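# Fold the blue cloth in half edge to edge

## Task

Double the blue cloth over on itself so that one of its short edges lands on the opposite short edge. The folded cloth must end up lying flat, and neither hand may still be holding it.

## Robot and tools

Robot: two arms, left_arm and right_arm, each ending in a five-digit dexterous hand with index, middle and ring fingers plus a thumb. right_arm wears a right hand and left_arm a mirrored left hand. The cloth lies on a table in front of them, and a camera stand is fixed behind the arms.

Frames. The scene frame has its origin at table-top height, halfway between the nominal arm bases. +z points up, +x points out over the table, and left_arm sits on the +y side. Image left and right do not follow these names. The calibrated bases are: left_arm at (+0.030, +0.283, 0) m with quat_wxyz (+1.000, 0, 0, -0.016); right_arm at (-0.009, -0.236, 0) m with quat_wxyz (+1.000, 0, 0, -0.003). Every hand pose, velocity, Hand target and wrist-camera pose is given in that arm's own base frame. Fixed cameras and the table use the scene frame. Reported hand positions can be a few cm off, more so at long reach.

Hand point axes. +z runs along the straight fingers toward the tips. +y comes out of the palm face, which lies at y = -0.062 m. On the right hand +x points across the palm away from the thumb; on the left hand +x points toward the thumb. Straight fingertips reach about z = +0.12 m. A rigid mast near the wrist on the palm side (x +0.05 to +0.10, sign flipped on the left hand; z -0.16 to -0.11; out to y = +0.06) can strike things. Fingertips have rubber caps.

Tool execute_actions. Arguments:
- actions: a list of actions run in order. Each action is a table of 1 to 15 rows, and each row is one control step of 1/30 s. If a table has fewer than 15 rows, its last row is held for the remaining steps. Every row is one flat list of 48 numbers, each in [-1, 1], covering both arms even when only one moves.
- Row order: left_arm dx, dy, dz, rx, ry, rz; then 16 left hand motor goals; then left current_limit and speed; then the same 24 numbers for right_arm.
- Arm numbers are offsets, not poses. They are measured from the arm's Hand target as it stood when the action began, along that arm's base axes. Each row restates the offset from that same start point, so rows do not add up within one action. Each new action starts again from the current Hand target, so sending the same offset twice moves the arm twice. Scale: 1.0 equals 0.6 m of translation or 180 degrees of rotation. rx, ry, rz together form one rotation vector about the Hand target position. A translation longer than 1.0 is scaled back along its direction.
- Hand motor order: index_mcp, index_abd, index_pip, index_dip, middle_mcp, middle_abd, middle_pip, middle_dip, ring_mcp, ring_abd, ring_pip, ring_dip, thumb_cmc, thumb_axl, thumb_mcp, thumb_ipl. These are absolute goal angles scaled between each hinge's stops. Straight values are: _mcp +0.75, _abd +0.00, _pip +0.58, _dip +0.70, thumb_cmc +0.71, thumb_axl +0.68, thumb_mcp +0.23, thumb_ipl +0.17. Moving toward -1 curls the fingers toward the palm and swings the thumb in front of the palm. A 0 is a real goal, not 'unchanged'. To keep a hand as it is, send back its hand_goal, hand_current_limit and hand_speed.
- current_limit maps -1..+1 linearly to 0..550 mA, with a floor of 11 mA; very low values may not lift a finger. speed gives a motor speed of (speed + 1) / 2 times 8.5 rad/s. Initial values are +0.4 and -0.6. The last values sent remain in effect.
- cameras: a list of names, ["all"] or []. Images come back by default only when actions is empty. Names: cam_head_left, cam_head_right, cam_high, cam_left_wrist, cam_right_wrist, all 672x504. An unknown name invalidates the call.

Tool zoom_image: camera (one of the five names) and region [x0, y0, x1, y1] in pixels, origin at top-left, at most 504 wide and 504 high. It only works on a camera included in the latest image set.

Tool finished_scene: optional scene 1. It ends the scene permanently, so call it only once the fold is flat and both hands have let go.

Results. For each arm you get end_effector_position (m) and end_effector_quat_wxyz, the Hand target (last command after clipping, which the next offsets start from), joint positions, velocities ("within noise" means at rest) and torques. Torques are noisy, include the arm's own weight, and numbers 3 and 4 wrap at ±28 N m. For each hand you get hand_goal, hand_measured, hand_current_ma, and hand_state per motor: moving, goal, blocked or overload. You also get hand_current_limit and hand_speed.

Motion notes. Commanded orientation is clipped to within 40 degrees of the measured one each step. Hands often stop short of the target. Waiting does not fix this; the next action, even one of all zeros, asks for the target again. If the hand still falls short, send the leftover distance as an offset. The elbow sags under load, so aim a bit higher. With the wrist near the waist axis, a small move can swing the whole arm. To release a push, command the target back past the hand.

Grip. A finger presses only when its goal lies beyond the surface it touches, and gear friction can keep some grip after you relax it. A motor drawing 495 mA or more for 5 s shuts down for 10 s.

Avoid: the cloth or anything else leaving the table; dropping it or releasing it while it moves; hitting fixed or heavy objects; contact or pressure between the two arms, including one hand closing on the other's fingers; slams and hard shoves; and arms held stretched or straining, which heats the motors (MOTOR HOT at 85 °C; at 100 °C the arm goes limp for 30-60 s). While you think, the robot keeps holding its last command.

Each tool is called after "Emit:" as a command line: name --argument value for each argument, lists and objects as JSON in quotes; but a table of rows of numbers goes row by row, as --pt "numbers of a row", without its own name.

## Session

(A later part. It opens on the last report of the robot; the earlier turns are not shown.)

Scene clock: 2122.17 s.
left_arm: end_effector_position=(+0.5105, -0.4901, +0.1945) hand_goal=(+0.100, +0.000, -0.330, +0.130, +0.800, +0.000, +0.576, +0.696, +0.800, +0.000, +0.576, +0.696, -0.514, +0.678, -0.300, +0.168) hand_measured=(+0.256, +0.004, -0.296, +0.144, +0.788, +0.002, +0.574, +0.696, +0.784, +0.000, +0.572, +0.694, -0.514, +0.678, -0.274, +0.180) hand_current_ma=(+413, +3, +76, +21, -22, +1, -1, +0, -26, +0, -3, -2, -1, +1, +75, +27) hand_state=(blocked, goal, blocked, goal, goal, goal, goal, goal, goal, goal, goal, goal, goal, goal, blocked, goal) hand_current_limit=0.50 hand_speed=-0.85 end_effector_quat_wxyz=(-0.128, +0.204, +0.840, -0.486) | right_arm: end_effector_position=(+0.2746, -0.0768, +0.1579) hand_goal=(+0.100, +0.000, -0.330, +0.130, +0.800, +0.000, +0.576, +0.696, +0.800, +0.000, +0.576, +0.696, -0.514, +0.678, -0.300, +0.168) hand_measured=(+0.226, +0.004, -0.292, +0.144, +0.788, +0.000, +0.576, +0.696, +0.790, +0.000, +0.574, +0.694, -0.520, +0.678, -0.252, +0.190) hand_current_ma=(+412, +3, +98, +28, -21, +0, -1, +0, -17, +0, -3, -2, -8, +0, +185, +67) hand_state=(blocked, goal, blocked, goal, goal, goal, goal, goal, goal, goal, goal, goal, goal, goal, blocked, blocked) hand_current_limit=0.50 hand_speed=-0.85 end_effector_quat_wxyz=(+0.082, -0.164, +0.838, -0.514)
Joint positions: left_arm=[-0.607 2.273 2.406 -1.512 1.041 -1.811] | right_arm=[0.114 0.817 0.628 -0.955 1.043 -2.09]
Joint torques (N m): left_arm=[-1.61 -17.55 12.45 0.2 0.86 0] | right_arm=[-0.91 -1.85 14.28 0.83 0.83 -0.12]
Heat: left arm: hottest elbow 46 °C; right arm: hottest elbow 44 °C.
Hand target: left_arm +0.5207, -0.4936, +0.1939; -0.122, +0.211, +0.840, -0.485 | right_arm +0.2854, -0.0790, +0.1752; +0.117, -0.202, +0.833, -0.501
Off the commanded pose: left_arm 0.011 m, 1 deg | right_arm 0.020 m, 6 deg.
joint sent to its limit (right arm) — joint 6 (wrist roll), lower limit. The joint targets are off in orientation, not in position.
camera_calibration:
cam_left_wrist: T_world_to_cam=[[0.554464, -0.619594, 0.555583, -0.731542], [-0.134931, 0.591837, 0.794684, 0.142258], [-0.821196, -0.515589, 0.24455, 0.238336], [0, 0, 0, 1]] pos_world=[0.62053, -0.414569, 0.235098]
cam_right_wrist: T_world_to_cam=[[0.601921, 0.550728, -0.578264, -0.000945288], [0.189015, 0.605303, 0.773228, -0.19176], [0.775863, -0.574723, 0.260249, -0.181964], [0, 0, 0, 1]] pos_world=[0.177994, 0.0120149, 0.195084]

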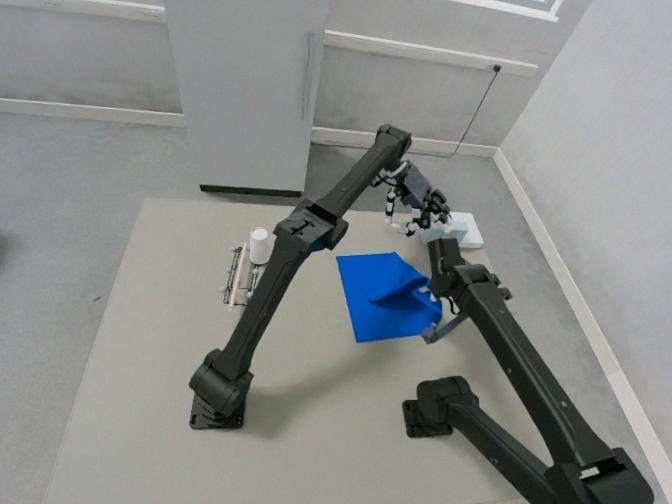

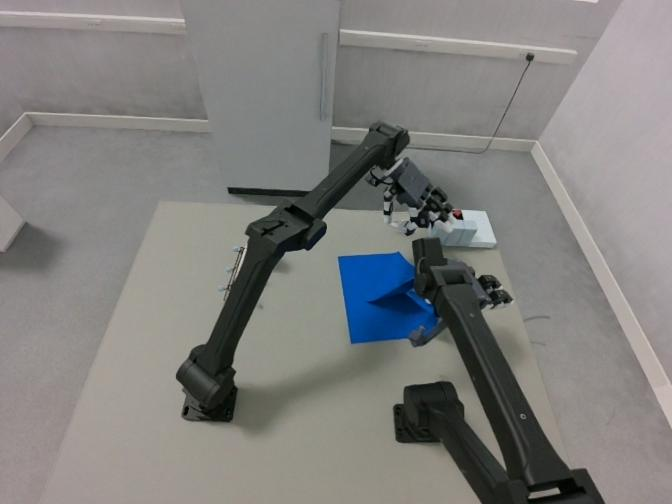

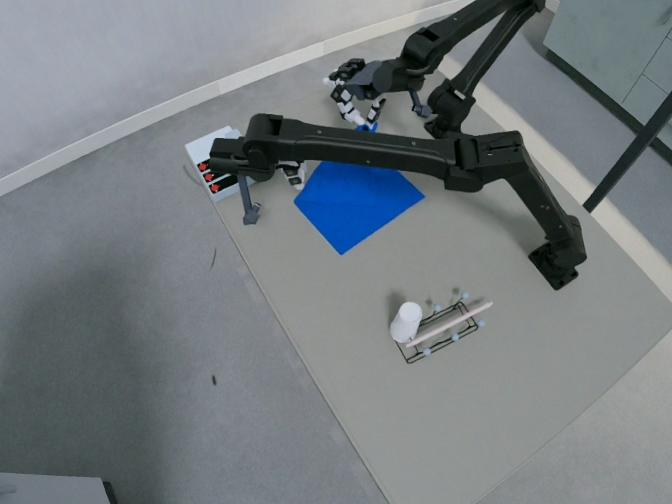

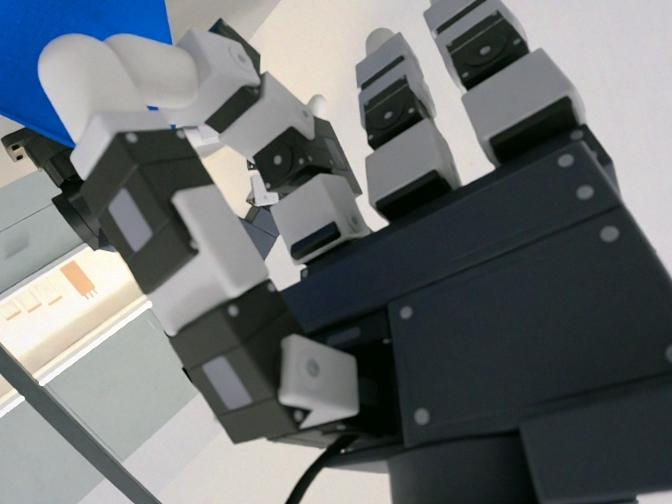

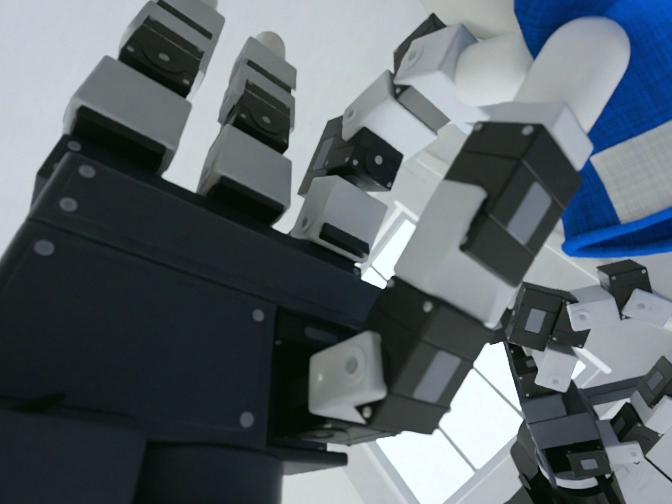

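Emit:
execute_actions --actions '[[[0,0,0,0,0,0,0.541,0,-0.482,0.232,0.8,0,0.576,0.696,0.8,0,0.576,0.696,-0.514,0.678,-0.281,0.168,0.4,-0.6,-0.0161,0.0538,-0.0167,0,0,0.0097,0.1,0,-0.33,0.13,0.8,0,0.576,0.696,0.8,0,0.576,0.696,-0.514,0.678,-0.3,0.168,0.5,-0.85]],[[0,0,0,0,0,0,0.795,0,-0.606,0.304,0.8,0,0.576,0.696,0.8,0,0.576,0.696,-0.514,0.678,-0.281,0.168,0.4,-0.6,-0.0161,0.0538,-0.0167,0,0,0.0097,0.1,0,-0.33,0.13,0.8,0,0.576,0.696,0.8,0,0.576,0.696,-0.514,0.678,-0.3,0.168,0.5,-0.85]],[[0,0,0,0,0,0,0.795,0,-0.606,0.304,0.8,0,0.576,0.696,0.8,0,0.576,0.696,-0.514,0.678,-0.281,0.168,0.4,-0.6,-0.0054,0.0411,-0.025,0,0,0.0139,0.1,0,-0.33,0.13,0.8,0,0.576,0.696,0.8,0,0.576,0.696,-0.514,0.678,-0.3,0.168,0.5,-0.85]],[[0,0,0,0,0,0,0.795,0,-0.606,0.304,0.8,0,0.576,0.696,0.8,0,0.576,0.696,-0.514,0.678,-0.281,0.168,0.4,-0.6,-0.0054,0.0411,-0.025,0,0,0.0139,0.1,0,-0.33,0.13,0.8,0,0.576,0.696,0.8,0,0.576,0.696,-0.514,0.678,-0.3,0.168,0.5,-0.85]],[[0,0,0,0,0,0,0.795,0,-0.606,0.304,0.8,0,0.576,0.696,0.8,0,0.576,0.696,-0.514,0.678,-0.281,0.168,0.4,-0.6,-0.0028,0.0331,-0.0333,0,0,0.0139,0.1,0,-0.33,0.13,0.8,0,0.576,0.696,0.8,0,0.576,0.696,-0.514,0.678,-0.3,0.168,0.5,-0.85]],[[0,0,0,0,0,0,0.795,0,-0.606,0.304,0.8,0,0.576,0.696,0.8,0,0.576,0.696,-0.514,0.678,-0.281,0.168,0.4,-0.6,-0.0028,0.0331,-0.0333,0,0,0.0139,0.1,0,-0.33,0.13,0.8,0,0.576,0.696,0.8,0,0.576,0.696,-0.514,0.678,-0.3,0.168,0.5,-0.85]]]' --cameras '["cam_head_left","cam_high"]'

Emit:
zoom_image --camera "cam_head_left" --region '[300, 200, 480, 350]'

Emit:
zoom_image --camera "cam_high" --region '[270, 120, 470, 290]'

Scene clock: 2178.40 s.
left_arm: end_effector_position=(+0.5109, -0.4901, +0.1960) hand_goal=(+0.796, +0.000, -0.606, +0.304, +0.800, +0.000, +0.576, +0.696, +0.800, +0.000, +0.576, +0.696, -0.514, +0.678, -0.280, +0.168) hand_measured=(+0.778, +0.002, -0.602, +0.302, +0.788, +0.002, +0.574, +0.696, +0.784, +0.000, +0.572, +0.694, -0.516, +0.678, -0.276, +0.170) hand_current_ma=(-32, +2, +4, -2, -22, +1, -1, +0, -26, +0, -3, -2, -1, +0, +6, +4) hand_state=(goal, goal, goal, goal, goal, goal, goal, goal, goal, goal, goal, goal, goal, goal, goal, goal) hand_current_limit=0.40 hand_speed=-0.60 end_effector_quat_wxyz=(-0.129, +0.205, +0.840, -0.485) | right_arm: end_effector_position=(+0.2536, +0.0705, +0.0859) hand_goal=(+0.100, +0.000, -0.330, +0.130, +0.800, +0.000, +0.576, +0.696, +0.800, +0.000, +0.576, +0.696, -0.514, +0.678, -0.300, +0.168) hand_measured=(+0.226, +0.002, -0.292, +0.144, +0.788, +0.000, +0.576, +0.696, +0.790, +0.000, +0.574, +0.694, -0.520, +0.678, -0.252, +0.190) hand_current_ma=(+412, +2, +98, +28, -21, +0, -1, +0, -17, +0, -3, -2, -8, +0, +187, +67) hand_state=(blocked, goal, blocked, goal, goal, goal, goal, goal, goal, goal, goal, goal, goal, goal, blocked, blocked) hand_current_limit=0.50 hand_speed=-0.85 end_effector_quat_wxyz=(+0.169, -0.303, +0.803, -0.485)
Joint positions: left_arm=[-0.607 2.281 2.426 -1.531 1.041 -1.805] | right_arm=[0.717 1.019 0.553 -1.145 1.078 -1.552]
Joint torques (N m): left_arm=[-1.67 -17.85 12.51 0.18 0.91 0.02] | right_arm=[0.15 -2.49 9.14 0.58 0.92 0.18]
Heat: left arm: hottest elbow 53 °C; right arm: hottest elbow 47 °C.
Hand target: left_arm +0.5206, -0.4936, +0.1939; -0.122, +0.211, +0.840, -0.486 | right_arm +0.2562, +0.0747, +0.0851; +0.175, -0.299, +0.804, -0.484
Off the commanded pose: left_arm 0.011 m, 1 deg | right_arm 0.005 m, 1 deg.
Images, in order (width x height): cam_head_left 672x504, cam_high 672x504.

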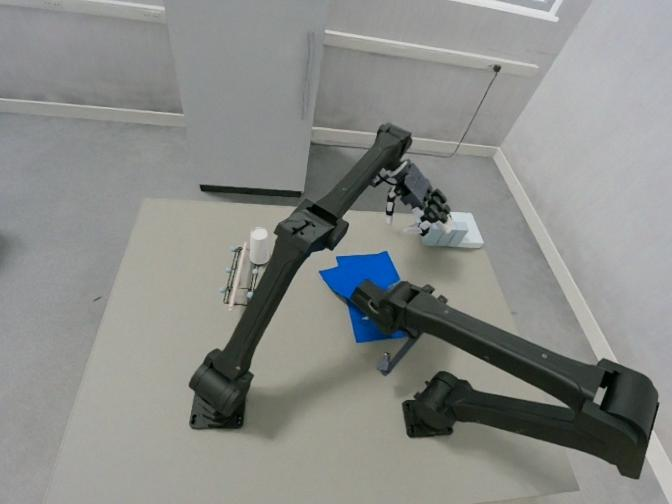

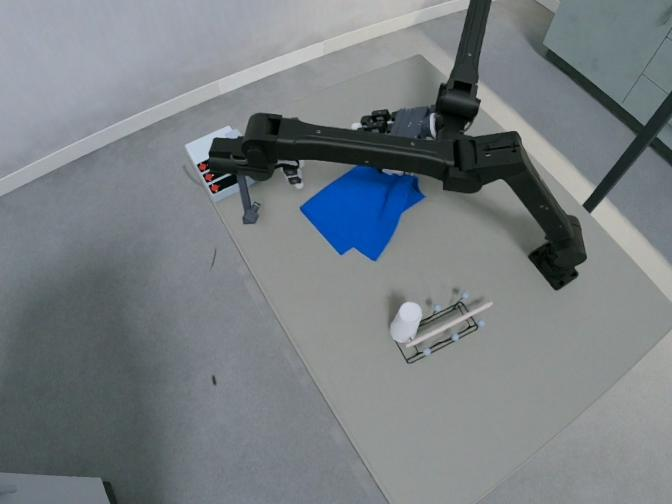

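Scaled by 2.800.

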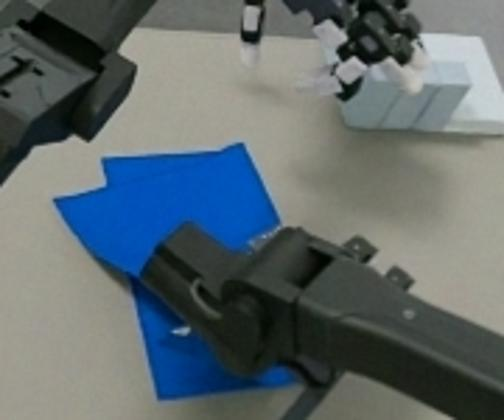

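Scaled by 2.520.

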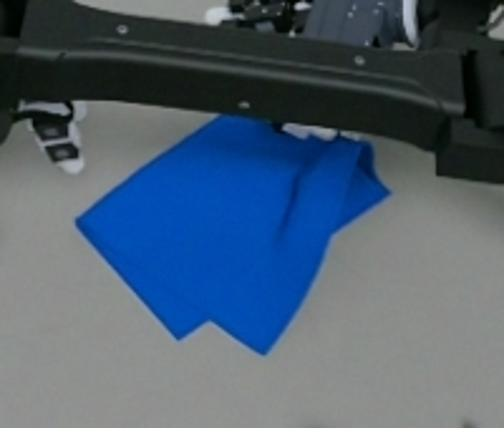

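Emit:
execute_actions --actions '[[[-0.0411,0.0653,-0.0208,0,0,0,0.795,0,-0.606,0.304,0.8,0,0.576,0.696,0.8,0,0.576,0.696,-0.514,0.678,-0.281,0.168,0.4,-0.6,0,0,0,0,0,0,0.1,0,-0.33,0.13,0.8,0,0.576,0.696,0.8,0,0.576,0.696,-0.514,0.678,-0.3,0.168,0.5,-0.85]],[[-0.0411,0.0653,-0.0208,0,0,0,0.795,0,-0.606,0.304,0.8,0,0.576,0.696,0.8,0,0.576,0.696,-0.514,0.678,-0.281,0.168,0.4,-0.6,0,0,0,0,0,0,0.1,0,-0.33,0.13,0.8,0,0.576,0.696,0.8,0,0.576,0.696,-0.514,0.678,-0.3,0.168,0.5,-0.85]],[[-0.0411,0.0653,-0.0408,0,0,0,0.795,0,-0.606,0.304,0.8,0,0.576,0.696,0.8,0,0.576,0.696,-0.514,0.678,-0.281,0.168,0.4,-0.6,0,0,0,0,0,0,0.1,0,-0.33,0.13,0.8,0,0.576,0.696,0.8,0,0.576,0.696,-0.514,0.678,-0.3,0.168,0.5,-0.85]],[[-0.0411,0.0653,-0.0408,0,0,0,0.795,0,-0.606,0.304,0.8,0,0.576,0.696,0.8,0,0.576,0.696,-0.514,0.678,-0.281,0.168,0.4,-0.6,0,0,0,0,0,0,0.1,0,-0.33,0.13,0.8,0,0.576,0.696,0.8,0,0.576,0.696,-0.514,0.678,-0.3,0.168,0.5,-0.85]],[[0,0,-0.0833,0,0,0,0.795,0,-0.606,0.304,0.8,0,0.576,0.696,0.8,0,0.576,0.696,-0.514,0.678,-0.281,0.168,0.4,-0.6,0,0,0,0,0,0,0.1,0,-0.33,0.13,0.8,0,0.576,0.696,0.8,0,0.576,0.696,-0.514,0.678,-0.3,0.168,0.5,-0.85]]]' --cameras '["cam_head_left","cam_left_wrist"]'

Emit:
zoom_image --camera "cam_head_left" --region '[300, 220, 420, 320]'

Scene clock: 2230.13 s.
left_arm: end_effector_position=(+0.4192, -0.3365, +0.0782) hand_goal=(+0.796, +0.000, -0.606, +0.304, +0.800, +0.000, +0.576, +0.696, +0.800, +0.000, +0.576, +0.696, -0.514, +0.678, -0.280, +0.168) hand_measured=(+0.782, +0.002, -0.602, +0.302, +0.788, +0.000, +0.574, +0.696, +0.786, +0.000, +0.572, +0.694, -0.516, +0.678, -0.276, +0.170) hand_current_ma=(-25, +1, +4, -2, -22, +0, -1, +0, -26, +0, -3, -2, -2, +0, +4, +3) hand_state=(goal, goal, goal, goal, goal, goal, goal, goal, goal, goal, goal, goal, goal, goal, goal, goal) hand_current_limit=0.40 hand_speed=-0.60 end_effector_quat_wxyz=(-0.120, +0.212, +0.840, -0.485) | right_arm: end_effector_position=(+0.2536, +0.0706, +0.0857) hand_goal=(+0.100, +0.000, -0.330, +0.130, +0.800, +0.000, +0.576, +0.696, +0.800, +0.000, +0.576, +0.696, -0.514, +0.678, -0.300, +0.168) hand_measured=(+0.226, +0.002, -0.292, +0.144, +0.788, +0.000, +0.576, +0.696, +0.790, +0.000, +0.574, +0.694, -0.520, +0.678, -0.252, +0.190) hand_current_ma=(+412, +2, +98, +28, -21, +0, -1, +0, -17, +0, -3, -2, -8, +0, +187, +67) hand_state=(blocked, goal, blocked, goal, goal, goal, goal, goal, goal, goal, goal, goal, goal, goal, blocked, blocked) hand_current_limit=0.50 hand_speed=-0.85 end_effector_quat_wxyz=(+0.169, -0.303, +0.803, -0.485)
Joint positions: left_arm=[-0.474 1.887 1.465 -1.175 1.047 -1.535] | right_arm=[0.717 1.019 0.553 -1.145 1.078 -1.55]
Joint torques (N m): left_arm=[-1.61 -12.04 7.65 0.44 1.07 -0.04] | right_arm=[0.26 -2.49 8.98 0.59 0.93 0.2]
Heat: left arm: hottest elbow 50 °C; right arm: hottest elbow 44 °C.
Hand target: left_arm +0.4220, -0.3369, +0.0699; -0.122, +0.211, +0.840, -0.485 | right_arm +0.2562, +0.0747, +0.0851; +0.175, -0.299, +0.804, -0.484
Off the commanded pose: left_arm 0.009 m, 0 deg | right_arm 0.005 m, 1 deg.
camera_calibration:
cam_left_wrist: T_world_to_cam=[[0.539676, -0.619853, 0.569677, -0.516144], [-0.147227, 0.596761, 0.788797, 0.138724], [-0.828899, -0.509566, 0.230799, 0.277406], [0, 0, 0, 1]] pos_world=[0.528916, -0.261362, 0.120586]
Images, in order (width x height): cam_head_left 672x504, cam_left_wrist 672x504.

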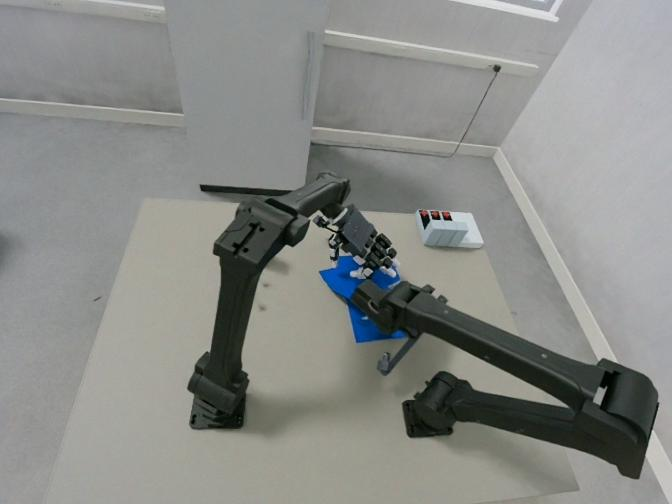

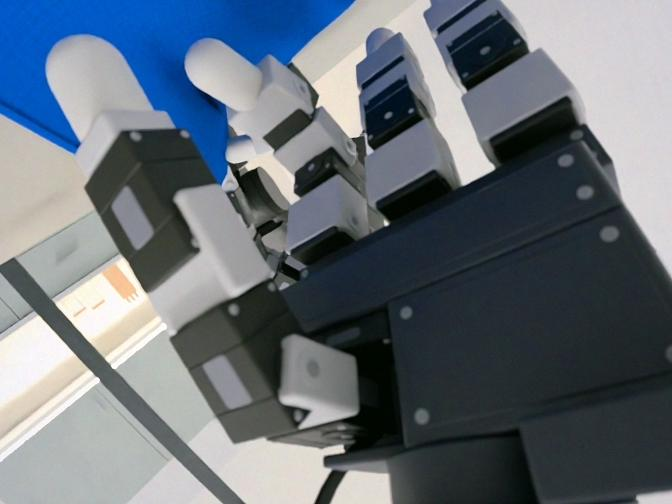

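Scaled by 4.200.

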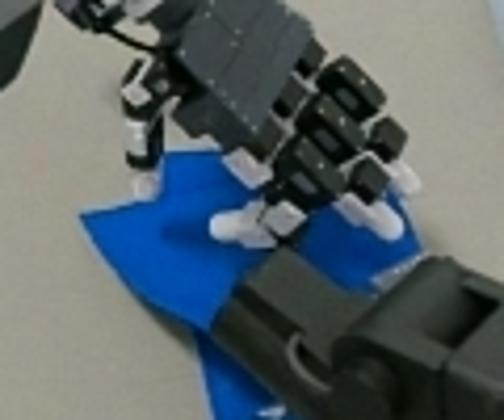

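Emit:
execute_actions --actions '[[[-0.0283,-0.004,-0.0333,0,0,0,0.795,0,-0.606,0.304,0.8,0,0.576,0.696,0.8,0,0.576,0.696,-0.514,0.678,-0.281,0.168,0.4,-0.6,0,0,0,0,0,0,0.1,0,-0.33,0.13,0.8,0,0.576,0.696,0.8,0,0.576,0.696,-0.514,0.678,-0.3,0.168,0.5,-0.85]],[[0,0,-0.05,0,0,0,0.795,0,-0.606,0.304,0.8,0,0.576,0.696,0.8,0,0.576,0.696,-0.514,0.678,-0.281,0.168,0.4,-0.6,0,0,0,0,0,0,0.1,0,-0.33,0.13,0.8,0,0.576,0.696,0.8,0,0.576,0.696,-0.514,0.678,-0.3,0.168,0.5,-0.85]],[[0,0,-0.0083,0,0,0,0.66,0,-0.55,0.268,0.8,0,0.576,0.696,0.8,0,0.576,0.696,-0.514,0.678,-0.281,0.168,0.5,-0.85,0,0,0,0,0,0,0.1,0,-0.33,0.13,0.8,0,0.576,0.696,0.8,0,0.576,0.696,-0.514,0.678,-0.3,0.168,0.5,-0.85]]]' --cameras '["cam_head_left","cam_left_wrist"]'

Emit:
zoom_image --camera "cam_head_left" --region '[300, 220, 420, 320]'

Emit:
zoom_image --camera "cam_left_wrist" --region '[0, 0, 330, 220]'

Scene clock: 2259.83 s.
left_arm: end_effector_position=(+0.4058, -0.3434, +0.0424) hand_goal=(+0.660, +0.000, -0.550, +0.268, +0.800, +0.000, +0.576, +0.696, +0.800, +0.000, +0.576, +0.696, -0.514, +0.678, -0.280, +0.168) hand_measured=(+0.708, +0.002, -0.568, +0.260, +0.788, +0.000, +0.574, +0.696, +0.786, +0.000, +0.572, +0.694, -0.512, +0.678, -0.276, +0.170) hand_current_ma=(+131, +1, -32, -11, -22, +0, -1, +0, -26, +0, -3, -2, +1, +0, +5, +2) hand_state=(blocked, goal, goal, goal, goal, goal, goal, goal, goal, goal, goal, goal, goal, goal, goal, goal) hand_current_limit=0.50 hand_speed=-0.85 end_effector_quat_wxyz=(-0.112, +0.213, +0.835, -0.495) | right_arm: end_effector_position=(+0.2537, +0.0706, +0.0857) hand_goal=(+0.100, +0.000, -0.330, +0.130, +0.800, +0.000, +0.576, +0.696, +0.800, +0.000, +0.576, +0.696, -0.514, +0.678, -0.300, +0.168) hand_measured=(+0.226, +0.002, -0.292, +0.144, +0.788, +0.000, +0.576, +0.696, +0.790, +0.000, +0.574, +0.694, -0.520, +0.678, -0.252, +0.190) hand_current_ma=(+413, +2, +98, +28, -21, +0, -1, +0, -17, +0, -3, -2, -8, +0, +187, +67) hand_state=(blocked, goal, blocked, goal, goal, goal, goal, goal, goal, goal, goal, goal, goal, goal, blocked, blocked) hand_current_limit=0.50 hand_speed=-0.85 end_effector_quat_wxyz=(+0.169, -0.302, +0.803, -0.485)
Joint positions: left_arm=[-0.492 1.893 1.363 -1.007 1.065 -1.584] | right_arm=[0.717 1.019 0.553 -1.145 1.078 -1.55]
Joint torques (N m): left_arm=[-1.73 -10.87 6.2 0.83 0.4 0.14] | right_arm=[0.15 -2.43 8.99 0.5 0.96 0.18]
Heat: left arm: hottest elbow 45 °C; right arm: hottest elbow 43 °C.
Hand target: left_arm +0.4052, -0.3394, +0.0151; -0.122, +0.211, +0.840, -0.486 | right_arm +0.2562, +0.0747, +0.0851; +0.175, -0.299, +0.804, -0.484
Off the commanded pose: left_arm 0.028 m, 2 deg | right_arm 0.005 m, 1 deg.
camera_calibration:
cam_left_wrist: T_world_to_cam=[[0.53917, -0.601986, 0.58899, -0.487223], [-0.157626, 0.614862, 0.772722, 0.1802], [-0.827315, -0.509468, 0.236627, 0.270171], [0, 0, 0, 1]] pos_world=[0.514616, -0.266455, 0.0837955]
Images, in order (width x height): cam_head_left 672x504, cam_left_wrist 672x504.

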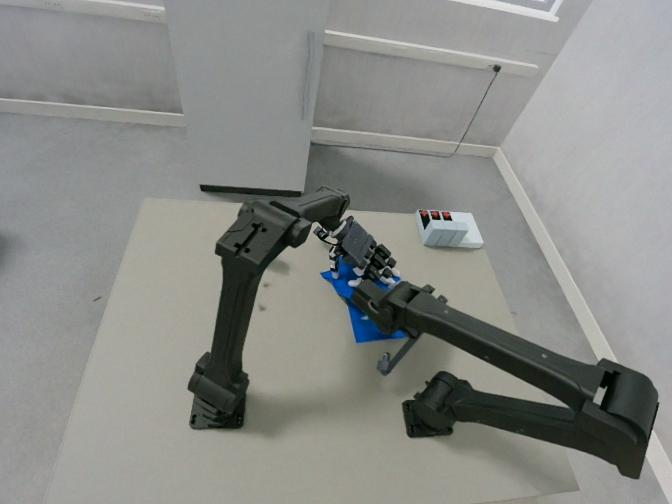

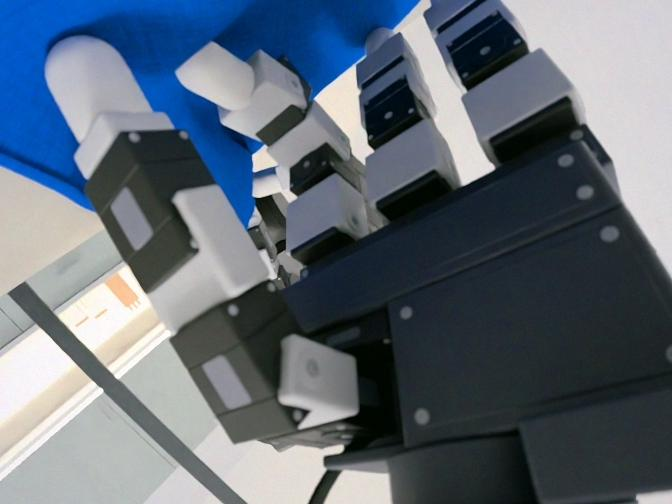

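Scaled by 4.200.

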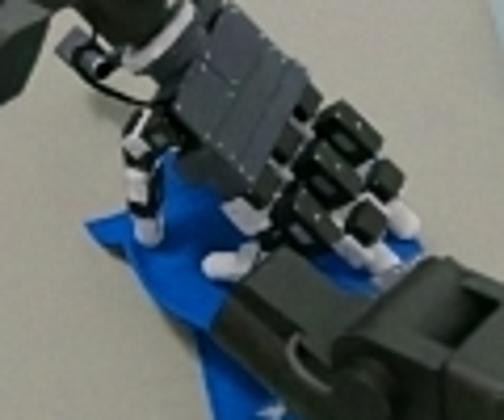

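Scaled by 1.527.

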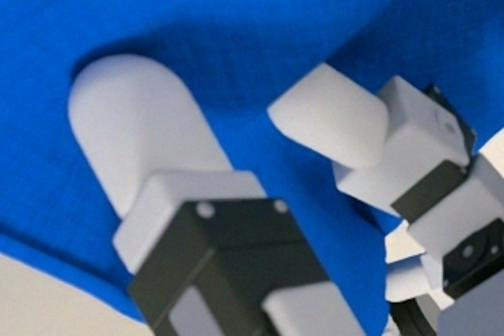

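Emit:
execute_actions --actions '[[[0,0,0,0,0,0,0.541,0,-0.482,0.232,0.8,0,0.576,0.696,0.8,0,0.576,0.696,-0.514,0.678,-0.281,0.168,0.5,-0.85,0,0,0,0,0,0,0.1,0,-0.33,0.13,0.8,0,0.576,0.696,0.8,0,0.576,0.696,-0.514,0.678,-0.3,0.168,0.5,-0.85]],[[0,0,0,0,0,0,0.41,0,-0.42,0.195,0.8,0,0.576,0.696,0.8,0,0.576,0.696,-0.514,0.678,-0.281,0.168,0.5,-0.85,0,0,0,0,0,0,0.1,0,-0.33,0.13,0.8,0,0.576,0.696,0.8,0,0.576,0.696,-0.514,0.678,-0.3,0.168,0.5,-0.85]],[[0,0,0,0,0,0,0.288,0,-0.358,0.159,0.8,0,0.576,0.696,0.8,0,0.576,0.696,-0.514,0.678,-0.281,0.168,0.5,-0.85,0,0,0,0,0,0,0.1,0,-0.33,0.13,0.8,0,0.576,0.696,0.8,0,0.576,0.696,-0.514,0.678,-0.3,0.168,0.5,-0.85]],[[0,0,0,0,0,0,0.1,0,-0.33,0.13,0.8,0,0.576,0.696,0.8,0,0.576,0.696,-0.514,0.678,-0.3,0.168,0.6,-0.85,0,0,0,0,0,0,0.1,0,-0.33,0.13,0.8,0,0.576,0.696,0.8,0,0.576,0.696,-0.514,0.678,-0.3,0.168,0.5,-0.85]]]' --cameras '["cam_head_left","cam_left_wrist"]'

Emit:
zoom_image --camera "cam_head_left" --region '[300, 220, 420, 320]'

Emit:
zoom_image --camera "cam_left_wrist" --region '[0, 0, 330, 220]'

Scene clock: 2279.20 s.
left_arm: end_effector_position=(+0.4025, -0.3465, +0.0434) hand_goal=(+0.100, +0.000, -0.330, +0.130, +0.800, +0.000, +0.576, +0.696, +0.800, +0.000, +0.576, +0.696, -0.514, +0.678, -0.300, +0.168) hand_measured=(+0.342, +0.002, -0.336, +0.122, +0.788, +0.000, +0.574, +0.696, +0.786, +0.000, +0.572, +0.694, -0.514, +0.678, -0.270, +0.176) hand_current_ma=(+440, +1, -6, -12, -22, +0, -1, +0, -26, +0, -3, -2, +0, +0, +87, +17) hand_state=(blocked, goal, goal, goal, goal, goal, goal, goal, goal, goal, goal, goal, goal, goal, blocked, goal) hand_current_limit=0.60 hand_speed=-0.85 end_effector_quat_wxyz=(-0.117, +0.211, +0.833, -0.497) | right_arm: end_effector_position=(+0.2553, +0.0719, +0.0858) hand_goal=(+0.100, +0.000, -0.330, +0.130, +0.800, +0.000, +0.576, +0.696, +0.800, +0.000, +0.576, +0.696, -0.514, +0.678, -0.300, +0.168) hand_measured=(+0.226, +0.002, -0.292, +0.144, +0.788, +0.000, +0.576, +0.696, +0.790, +0.000, +0.574, +0.694, -0.520, +0.678, -0.252, +0.190) hand_current_ma=(+412, +2, +98, +28, -21, +0, -1, +0, -17, +0, -3, -2, -8, +0, +187, +67) hand_state=(blocked, goal, blocked, goal, goal, goal, goal, goal, goal, goal, goal, goal, goal, goal, blocked, blocked) hand_current_limit=0.50 hand_speed=-0.85 end_effector_quat_wxyz=(+0.173, -0.298, +0.805, -0.484)
Joint positions: left_arm=[-0.497 1.893 1.363 -1.007 1.072 -1.592] | right_arm=[0.717 1.02 0.553 -1.139 1.078 -1.541]
Joint torques (N m): left_arm=[-1.44 -10.87 6.16 0.84 0.09 0.21] | right_arm=[0.21 -2.37 9.05 0.34 0.93 0.08]
Heat: left arm: hottest elbow 43 °C; right arm: hottest elbow 42 °C.
Hand target: left_arm +0.4051, -0.3395, +0.0151; -0.122, +0.211, +0.840, -0.486 | right_arm +0.2562, +0.0747, +0.0851; +0.175, -0.299, +0.804, -0.484
Off the commanded pose: left_arm 0.029 m, 2 deg | right_arm 0.003 m, 0 deg.
camera_calibration:
cam_left_wrist: T_world_to_cam=[[0.544253, -0.60103, 0.585279, -0.489445], [-0.14844, 0.617656, 0.772313, 0.178111], [-0.825684, -0.507212, 0.246944, 0.265235], [0, 0, 0, 1]] pos_world=[0.511821, -0.269652, 0.0834058]
Images, in order (width x height): cam_head_left 672x504, cam_left_wrist 672x504.

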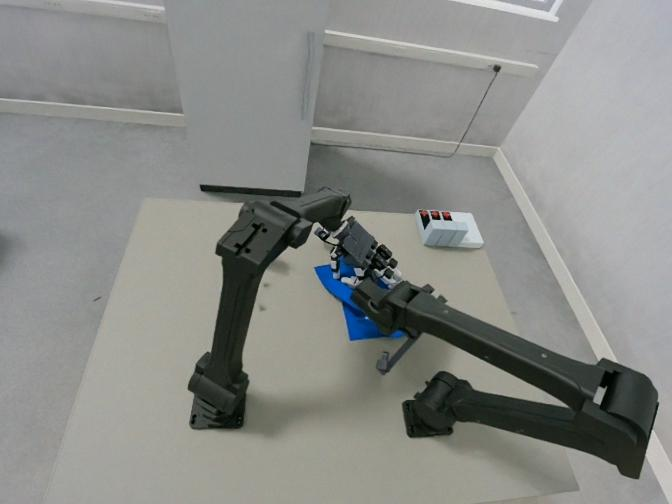

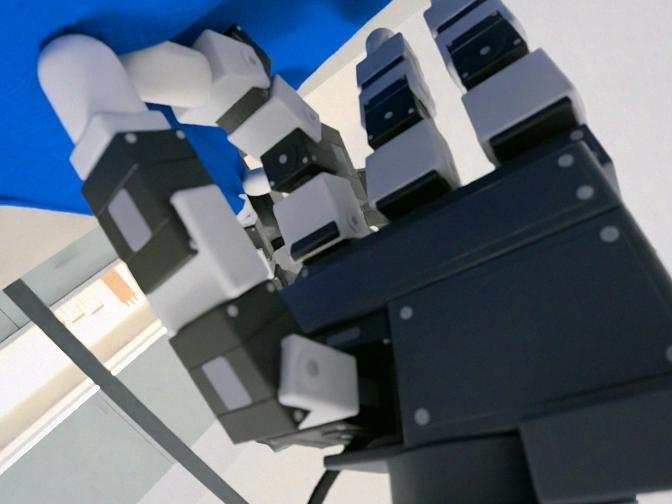

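Scaled by 4.200.

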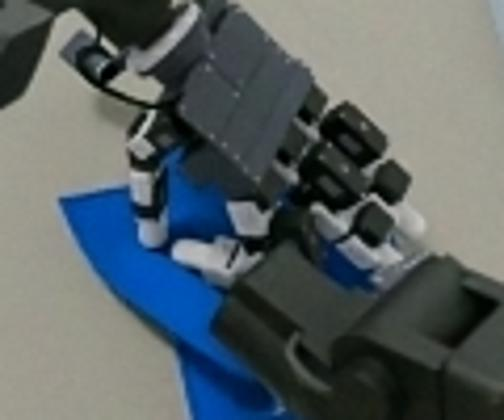

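Scaled by 1.527.

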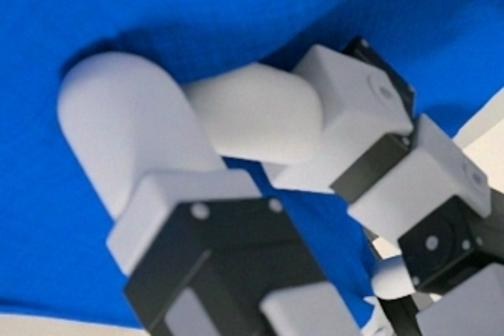

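Emit:
execute_actions --actions '[[[0,0,0.08,0,0,0,0.1,0,-0.33,0.13,0.8,0,0.576,0.696,0.8,0,0.576,0.696,-0.514,0.678,-0.3,0.168,0.6,-0.85,0,0,0.01,0,0,0,0.1,0,-0.33,0.13,0.8,0,0.576,0.696,0.8,0,0.576,0.696,-0.514,0.678,-0.3,0.168,0.5,-0.85]],[[0,-0.01,0.07,0,0,0,0.1,0,-0.33,0.13,0.8,0,0.576,0.696,0.8,0,0.576,0.696,-0.514,0.678,-0.3,0.168,0.6,-0.85,0,-0.01,0.03,0,0,0,0.1,0,-0.33,0.13,0.8,0,0.576,0.696,0.8,0,0.576,0.696,-0.514,0.678,-0.3,0.168,0.5,-0.85]],[[0,-0.05,0.05,0,0,0,0.1,0,-0.33,0.13,0.8,0,0.576,0.696,0.8,0,0.576,0.696,-0.514,0.678,-0.3,0.168,0.6,-0.85,0,-0.05,0.03,0,0,0,0.1,0,-0.33,0.13,0.8,0,0.576,0.696,0.8,0,0.576,0.696,-0.514,0.678,-0.3,0.168,0.5,-0.85]],[[0,-0.06,0.02,0,0,0,0.1,0,-0.33,0.13,0.8,0,0.576,0.696,0.8,0,0.576,0.696,-0.514,0.678,-0.3,0.168,0.6,-0.85,0,-0.06,0.02,0,0,0,0.1,0,-0.33,0.13,0.8,0,0.576,0.696,0.8,0,0.576,0.696,-0.514,0.678,-0.3,0.168,0.5,-0.85]]]' --cameras '["cam_head_left","cam_high"]'

Emit:
zoom_image --camera "cam_head_left" --region '[300, 200, 480, 350]'

Emit:
zoom_image --camera "cam_high" --region '[270, 120, 470, 290]'

Scene clock: 2306.73 s.
left_arm: end_effector_position=(+0.3910, -0.4039, +0.1402) hand_goal=(+0.100, +0.000, -0.330, +0.130, +0.800, +0.000, +0.576, +0.696, +0.800, +0.000, +0.576, +0.696, -0.514, +0.678, -0.300, +0.168) hand_measured=(+0.240, -0.002, -0.298, +0.140, +0.788, +0.000, +0.574, +0.696, +0.786, +0.000, +0.572, +0.694, -0.516, +0.678, -0.264, +0.184) hand_current_ma=(+440, -2, +68, +15, -22, +0, -1, +0, -26, +0, -3, -2, -1, +0, +112, +42) hand_state=(blocked, goal, blocked, goal, goal, goal, goal, goal, goal, goal, goal, goal, goal, goal, blocked, goal) hand_current_limit=0.60 hand_speed=-0.85 end_effector_quat_wxyz=(-0.135, +0.207, +0.840, -0.482) | right_arm: end_effector_position=(+0.2547, +0.0043, +0.1366) hand_goal=(+0.100, +0.000, -0.330, +0.130, +0.800, +0.000, +0.576, +0.696, +0.800, +0.000, +0.576, +0.696, -0.514, +0.678, -0.300, +0.168) hand_measured=(+0.226, +0.002, -0.292, +0.144, +0.788, +0.000, +0.576, +0.696, +0.790, +0.000, +0.574, +0.694, -0.520, +0.678, -0.252, +0.190) hand_current_ma=(+412, +2, +98, +28, -21, +0, -1, +0, -17, +0, -3, -2, -8, +0, +187, +67) hand_state=(blocked, goal, blocked, goal, goal, goal, goal, goal, goal, goal, goal, goal, goal, goal, blocked, blocked) hand_current_limit=0.50 hand_speed=-0.85 end_effector_quat_wxyz=(+0.170, -0.298, +0.804, -0.486)
Joint positions: left_arm=[-0.603 1.841 1.564 -1.142 1.042 -1.777] | right_arm=[0.441 0.702 0.528 -0.961 1.026 -2.089]
Joint torques (N m): left_arm=[-1.55 -13.45 11.49 0.77 0.86 -0.16] | right_arm=[-1.26 -1.61 10.55 1.32 0.69 -0.14]
Heat: left arm: hottest elbow 42 °C; right arm: hottest elbow 42 °C.
Hand target: left_arm +0.4051, -0.4114, +0.1470; -0.122, +0.211, +0.840, -0.485 | right_arm +0.2561, +0.0026, +0.1390; +0.175, -0.299, +0.804, -0.484
Off the commanded pose: left_arm 0.017 m, 2 deg | right_arm 0.003 m, 1 deg.
joint sent to its limit (right arm) — joint 6 (wrist roll), lower limit. The joint targets still meet the commanded pose.
Images, in order (width x height): cam_head_left 672x504, cam_high 672x504.

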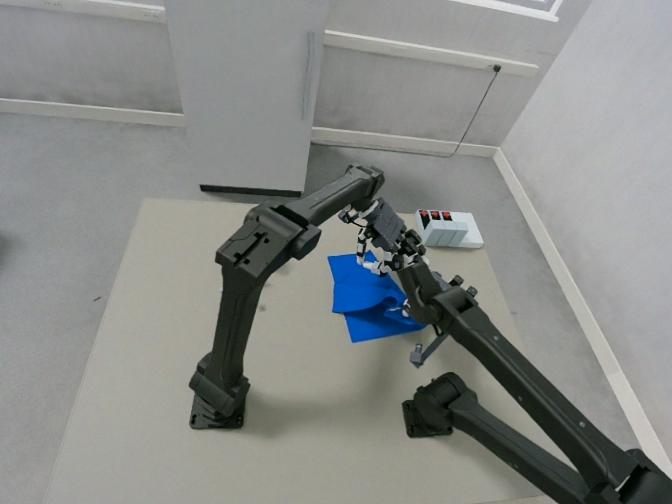

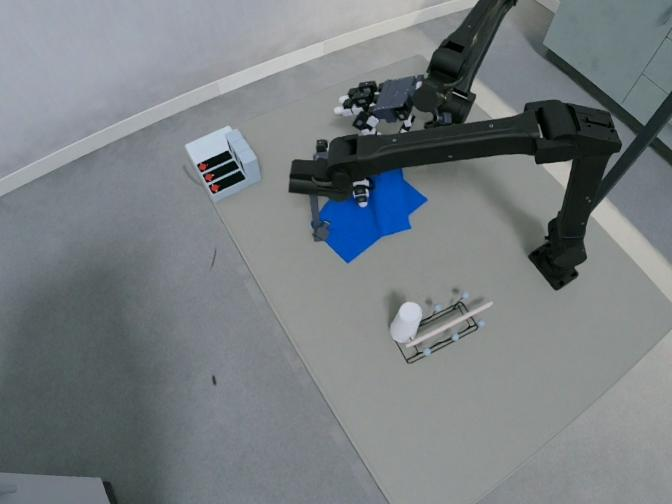

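Scaled by 2.800.

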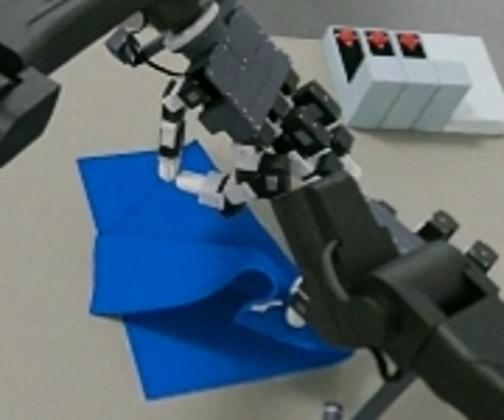

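Scaled by 2.520.

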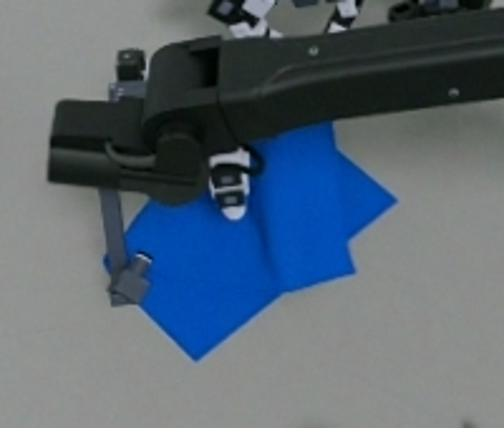

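Emit:
execute_actions --actions '[[[0.01,0,0.04,0,0,0,0.541,0,-0.482,0.232,0.8,0,0.576,0.696,0.8,0,0.576,0.696,-0.514,0.678,-0.281,0.168,0.4,-0.6,0,0,0,0,0,0,0.1,0,-0.33,0.13,0.8,0,0.576,0.696,0.8,0,0.576,0.696,-0.514,0.678,-0.3,0.168,0.5,-0.85]],[[0.06,0.02,0.06,0,0,0,0.795,0,-0.606,0.304,0.8,0,0.576,0.696,0.8,0,0.576,0.696,-0.514,0.678,-0.281,0.168,0.4,-0.6,-0.0051,0.0417,-0.029,0,0,0,0.1,0,-0.33,0.13,0.8,0,0.576,0.696,0.8,0,0.576,0.696,-0.514,0.678,-0.3,0.168,0.5,-0.85]],[[0.06,0.02,0.02,0,0,0,0.795,0,-0.606,0.304,0.8,0,0.576,0.696,0.8,0,0.576,0.696,-0.514,0.678,-0.281,0.168,0.4,-0.6,-0.0051,0.0417,-0.029,0,0,0,0.1,0,-0.33,0.13,0.8,0,0.576,0.696,0.8,0,0.576,0.696,-0.514,0.678,-0.3,0.168,0.5,-0.85]],[[0,0,0,0,0,0,0.795,0,-0.606,0.304,0.8,0,0.576,0.696,0.8,0,0.576,0.696,-0.514,0.678,-0.281,0.168,0.4,-0.6,-0.0051,0.0417,-0.029,0,0,0,0.1,0,-0.33,0.13,0.8,0,0.576,0.696,0.8,0,0.576,0.696,-0.514,0.678,-0.3,0.168,0.5,-0.85]],[[0,0,0,0,0,0,0.795,0,-0.606,0.304,0.8,0,0.576,0.696,0.8,0,0.576,0.696,-0.514,0.678,-0.281,0.168,0.4,-0.6,-0.0051,0.0417,-0.029,0,0,0,0.1,0,-0.33,0.13,0.8,0,0.576,0.696,0.8,0,0.576,0.696,-0.514,0.678,-0.3,0.168,0.5,-0.85]]]' --cameras '["cam_head_left","cam_high"]'

Emit:
zoom_image --camera "cam_head_left" --region '[300, 200, 480, 350]'

Emit:
zoom_image --camera "cam_high" --region '[270, 120, 470, 290]'

Scene clock: 2352.27 s.
left_arm: end_effector_position=(+0.4739, -0.3795, +0.2169) hand_goal=(+0.796, +0.000, -0.606, +0.304, +0.800, +0.000, +0.576, +0.696, +0.800, +0.000, +0.576, +0.696, -0.514, +0.678, -0.280, +0.168) hand_measured=(+0.780, -0.002, -0.602, +0.302, +0.788, +0.000, +0.574, +0.696, +0.786, +0.000, +0.572, +0.694, -0.516, +0.678, -0.276, +0.170) hand_current_ma=(-30, -2, +4, -2, -22, +0, -1, +0, -26, +0, -3, -2, -1, +0, +5, +3) hand_state=(goal, goal, goal, goal, goal, goal, goal, goal, goal, goal, goal, goal, goal, goal, goal, goal) hand_current_limit=0.40 hand_speed=-0.60 end_effector_quat_wxyz=(-0.127, +0.203, +0.843, -0.482) | right_arm: end_effector_position=(+0.2331, +0.0886, +0.0591) hand_goal=(+0.100, +0.000, -0.330, +0.130, +0.800, +0.000, +0.576, +0.696, +0.800, +0.000, +0.576, +0.696, -0.514, +0.678, -0.300, +0.168) hand_measured=(+0.226, +0.002, -0.292, +0.144, +0.788, +0.000, +0.576, +0.696, +0.790, +0.000, +0.574, +0.694, -0.520, +0.678, -0.250, +0.190) hand_current_ma=(+412, +2, +98, +28, -21, +0, -1, +0, -17, +0, -3, -2, -8, +0, +188, +67) hand_state=(blocked, goal, blocked, goal, goal, goal, goal, goal, goal, goal, goal, goal, goal, goal, blocked, blocked) hand_current_limit=0.50 hand_speed=-0.85 end_effector_quat_wxyz=(+0.161, -0.308, +0.801, -0.489)
Joint positions: left_arm=[-0.496 1.995 2.004 -1.577 1.045 -1.596] | right_arm=[0.841 1.141 0.542 -1.254 1.058 -1.298]
Joint torques (N m): left_arm=[-2.02 -14.74 12.14 -0.1 1.17 0.01] | right_arm=[0.21 -3.25 11.45 -0.38 0.89 0.15]
Heat: left arm: hottest elbow 48 °C; right arm: hottest elbow 40 °C.
Hand target: left_arm +0.4831, -0.3873, +0.2189; -0.122, +0.211, +0.840, -0.486 | right_arm +0.2439, +0.1028, +0.0695; +0.175, -0.299, +0.804, -0.484
Off the commanded pose: left_arm 0.012 m, 1 deg | right_arm 0.021 m, 2 deg.
Images, in order (width x height): cam_head_left 672x504, cam_high 672x504.

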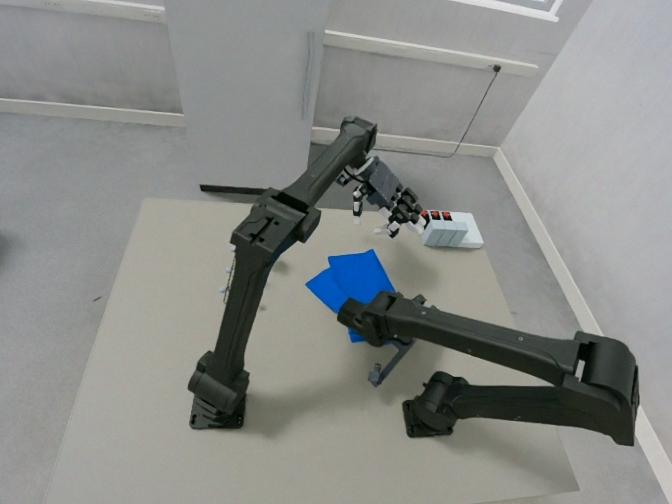

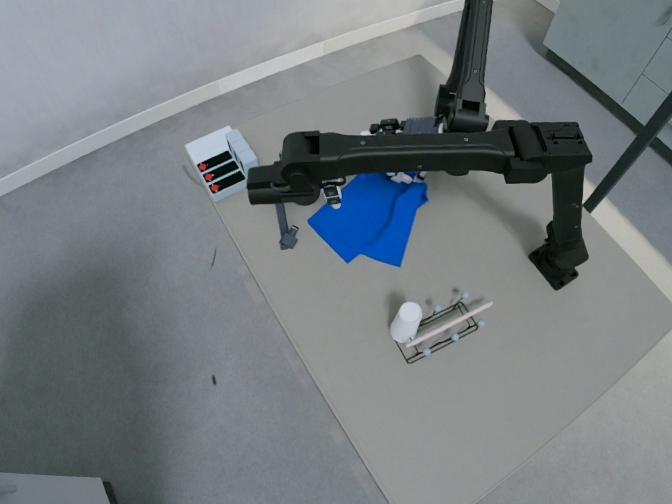

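Scaled by 2.800.

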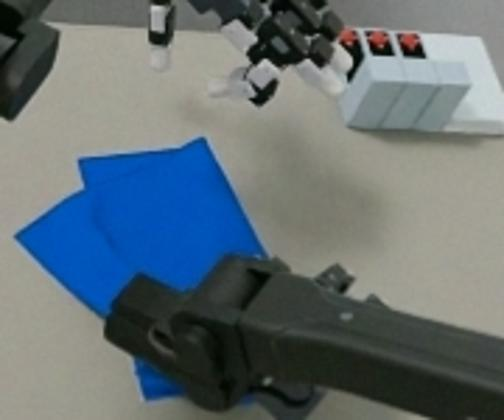

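Scaled by 2.520.

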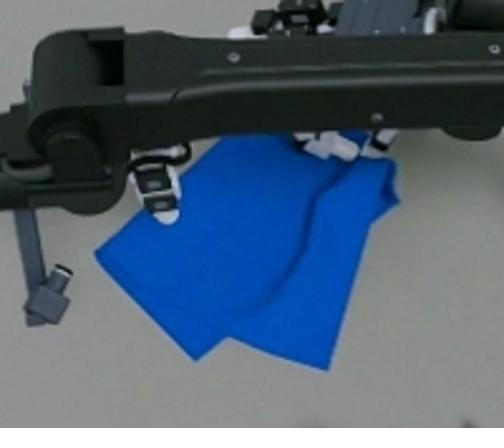

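Emit:
execute_actions --actions '[[[-0.048,0.0395,-0.0312,0,0,0,0.795,0,-0.606,0.304,0.8,0,0.576,0.696,0.8,0,0.576,0.696,-0.514,0.678,-0.281,0.168,0.4,-0.6,0,0,0,0,0,0,0.1,0,-0.33,0.13,0.8,0,0.576,0.696,0.8,0,0.576,0.696,-0.514,0.678,-0.3,0.168,0.5,-0.85]],[[-0.048,0.0395,-0.0312,0,0,0,0.795,0,-0.606,0.304,0.8,0,0.576,0.696,0.8,0,0.576,0.696,-0.514,0.678,-0.281,0.168,0.4,-0.6,0,0,0,0,0,0,0.1,0,-0.33,0.13,0.8,0,0.576,0.696,0.8,0,0.576,0.696,-0.514,0.678,-0.3,0.168,0.5,-0.85]],[[-0.048,0.0395,-0.0512,0,0,0,0.795,0,-0.606,0.304,0.8,0,0.576,0.696,0.8,0,0.576,0.696,-0.514,0.678,-0.281,0.168,0.4,-0.6,0,0,0,0,0,0,0.1,0,-0.33,0.13,0.8,0,0.576,0.696,0.8,0,0.576,0.696,-0.514,0.678,-0.3,0.168,0.5,-0.85]],[[-0.048,0.0395,-0.0512,0,0,0,0.795,0,-0.606,0.304,0.8,0,0.576,0.696,0.8,0,0.576,0.696,-0.514,0.678,-0.281,0.168,0.4,-0.6,0,0,0,0,0,0,0.1,0,-0.33,0.13,0.8,0,0.576,0.696,0.8,0,0.576,0.696,-0.514,0.678,-0.3,0.168,0.5,-0.85]],[[0,0,-0.0833,0,0,0,0.795,0,-0.606,0.304,0.8,0,0.576,0.696,0.8,0,0.576,0.696,-0.514,0.678,-0.281,0.168,0.4,-0.6,0,0,0,0,0,0,0.1,0,-0.33,0.13,0.8,0,0.576,0.696,0.8,0,0.576,0.696,-0.514,0.678,-0.3,0.168,0.5,-0.85]]]' --cameras '["cam_head_left","cam_left_wrist"]'

Emit:
zoom_image --camera "cam_head_left" --region '[290, 230, 410, 330]'

Scene clock: 2397.20 s.
left_arm: end_effector_position=(+0.3638, -0.2943, +0.0774) hand_goal=(+0.796, +0.000, -0.606, +0.304, +0.800, +0.000, +0.576, +0.696, +0.800, +0.000, +0.576, +0.696, -0.514, +0.678, -0.280, +0.168) hand_measured=(+0.782, -0.002, -0.602, +0.302, +0.788, +0.000, +0.574, +0.696, +0.786, +0.000, +0.572, +0.694, -0.516, +0.678, -0.276, +0.170) hand_current_ma=(-25, -2, +3, -2, -22, +0, -1, +0, -26, +0, -3, -2, -2, +0, +5, +3) hand_state=(goal, goal, goal, goal, goal, goal, goal, goal, goal, goal, goal, goal, goal, goal, goal, goal) hand_current_limit=0.40 hand_speed=-0.60 end_effector_quat_wxyz=(-0.121, +0.215, +0.838, -0.486) | right_arm: end_effector_position=(+0.2330, +0.0885, +0.0588) hand_goal=(+0.100, +0.000, -0.330, +0.130, +0.800, +0.000, +0.576, +0.696, +0.800, +0.000, +0.576, +0.696, -0.514, +0.678, -0.300, +0.168) hand_measured=(+0.226, +0.002, -0.292, +0.144, +0.788, +0.000, +0.576, +0.696, +0.790, +0.000, +0.574, +0.694, -0.520, +0.678, -0.250, +0.190) hand_current_ma=(+412, +2, +98, +28, -21, +0, -1, +0, -17, +0, -3, -2, -8, +0, +188, +67) hand_state=(blocked, goal, blocked, goal, goal, goal, goal, goal, goal, goal, goal, goal, goal, goal, blocked, blocked) hand_current_limit=0.50 hand_speed=-0.85 end_effector_quat_wxyz=(+0.161, -0.307, +0.801, -0.489)
Joint positions: left_arm=[-0.448 1.739 1.245 -1.157 1.048 -1.472] | right_arm=[0.841 1.144 0.542 -1.256 1.058 -1.293]
Joint torques (N m): left_arm=[-1.38 -10.64 7.2 0.29 0.97 -0.06] | right_arm=[0.38 -2.9 11.41 -0.47 0.94 0.17]
Heat: left arm: hottest elbow 46 °C; right arm: hottest elbow 45 °C.
Hand target: left_arm +0.3679, -0.2926, +0.0701; -0.122, +0.211, +0.840, -0.486 | right_arm +0.2440, +0.1028, +0.0695; +0.175, -0.299, +0.804, -0.484
Off the commanded pose: left_arm 0.008 m, 0 deg | right_arm 0.021 m, 2 deg.
camera_calibration:
cam_left_wrist: T_world_to_cam=[[0.536258, -0.620926, 0.571733, -0.458848], [-0.144083, 0.600082, 0.786856, 0.105982], [-0.831666, -0.504335, 0.232333, 0.255489], [0, 0, 0, 1]] pos_world=[0.473812, -0.219656, 0.119588]
Images, in order (width x height): cam_head_left 672x504, cam_left_wrist 672x504.

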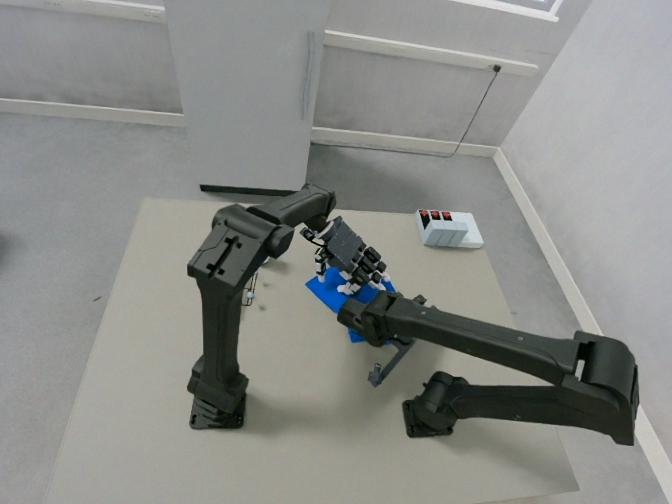

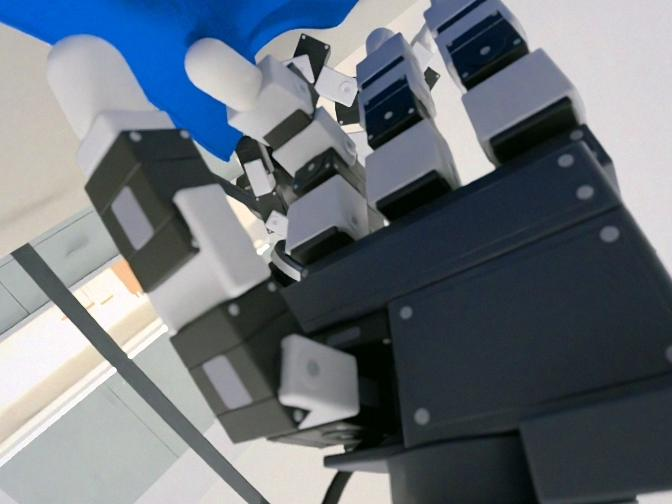

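Scaled by 4.200.

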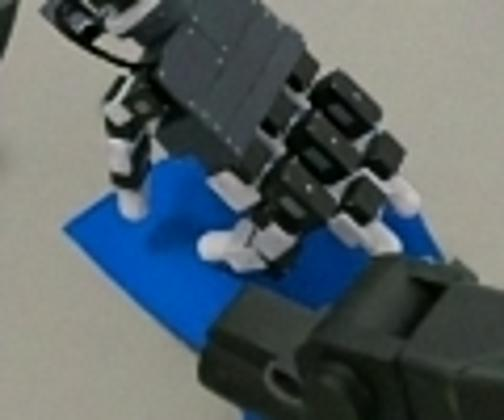

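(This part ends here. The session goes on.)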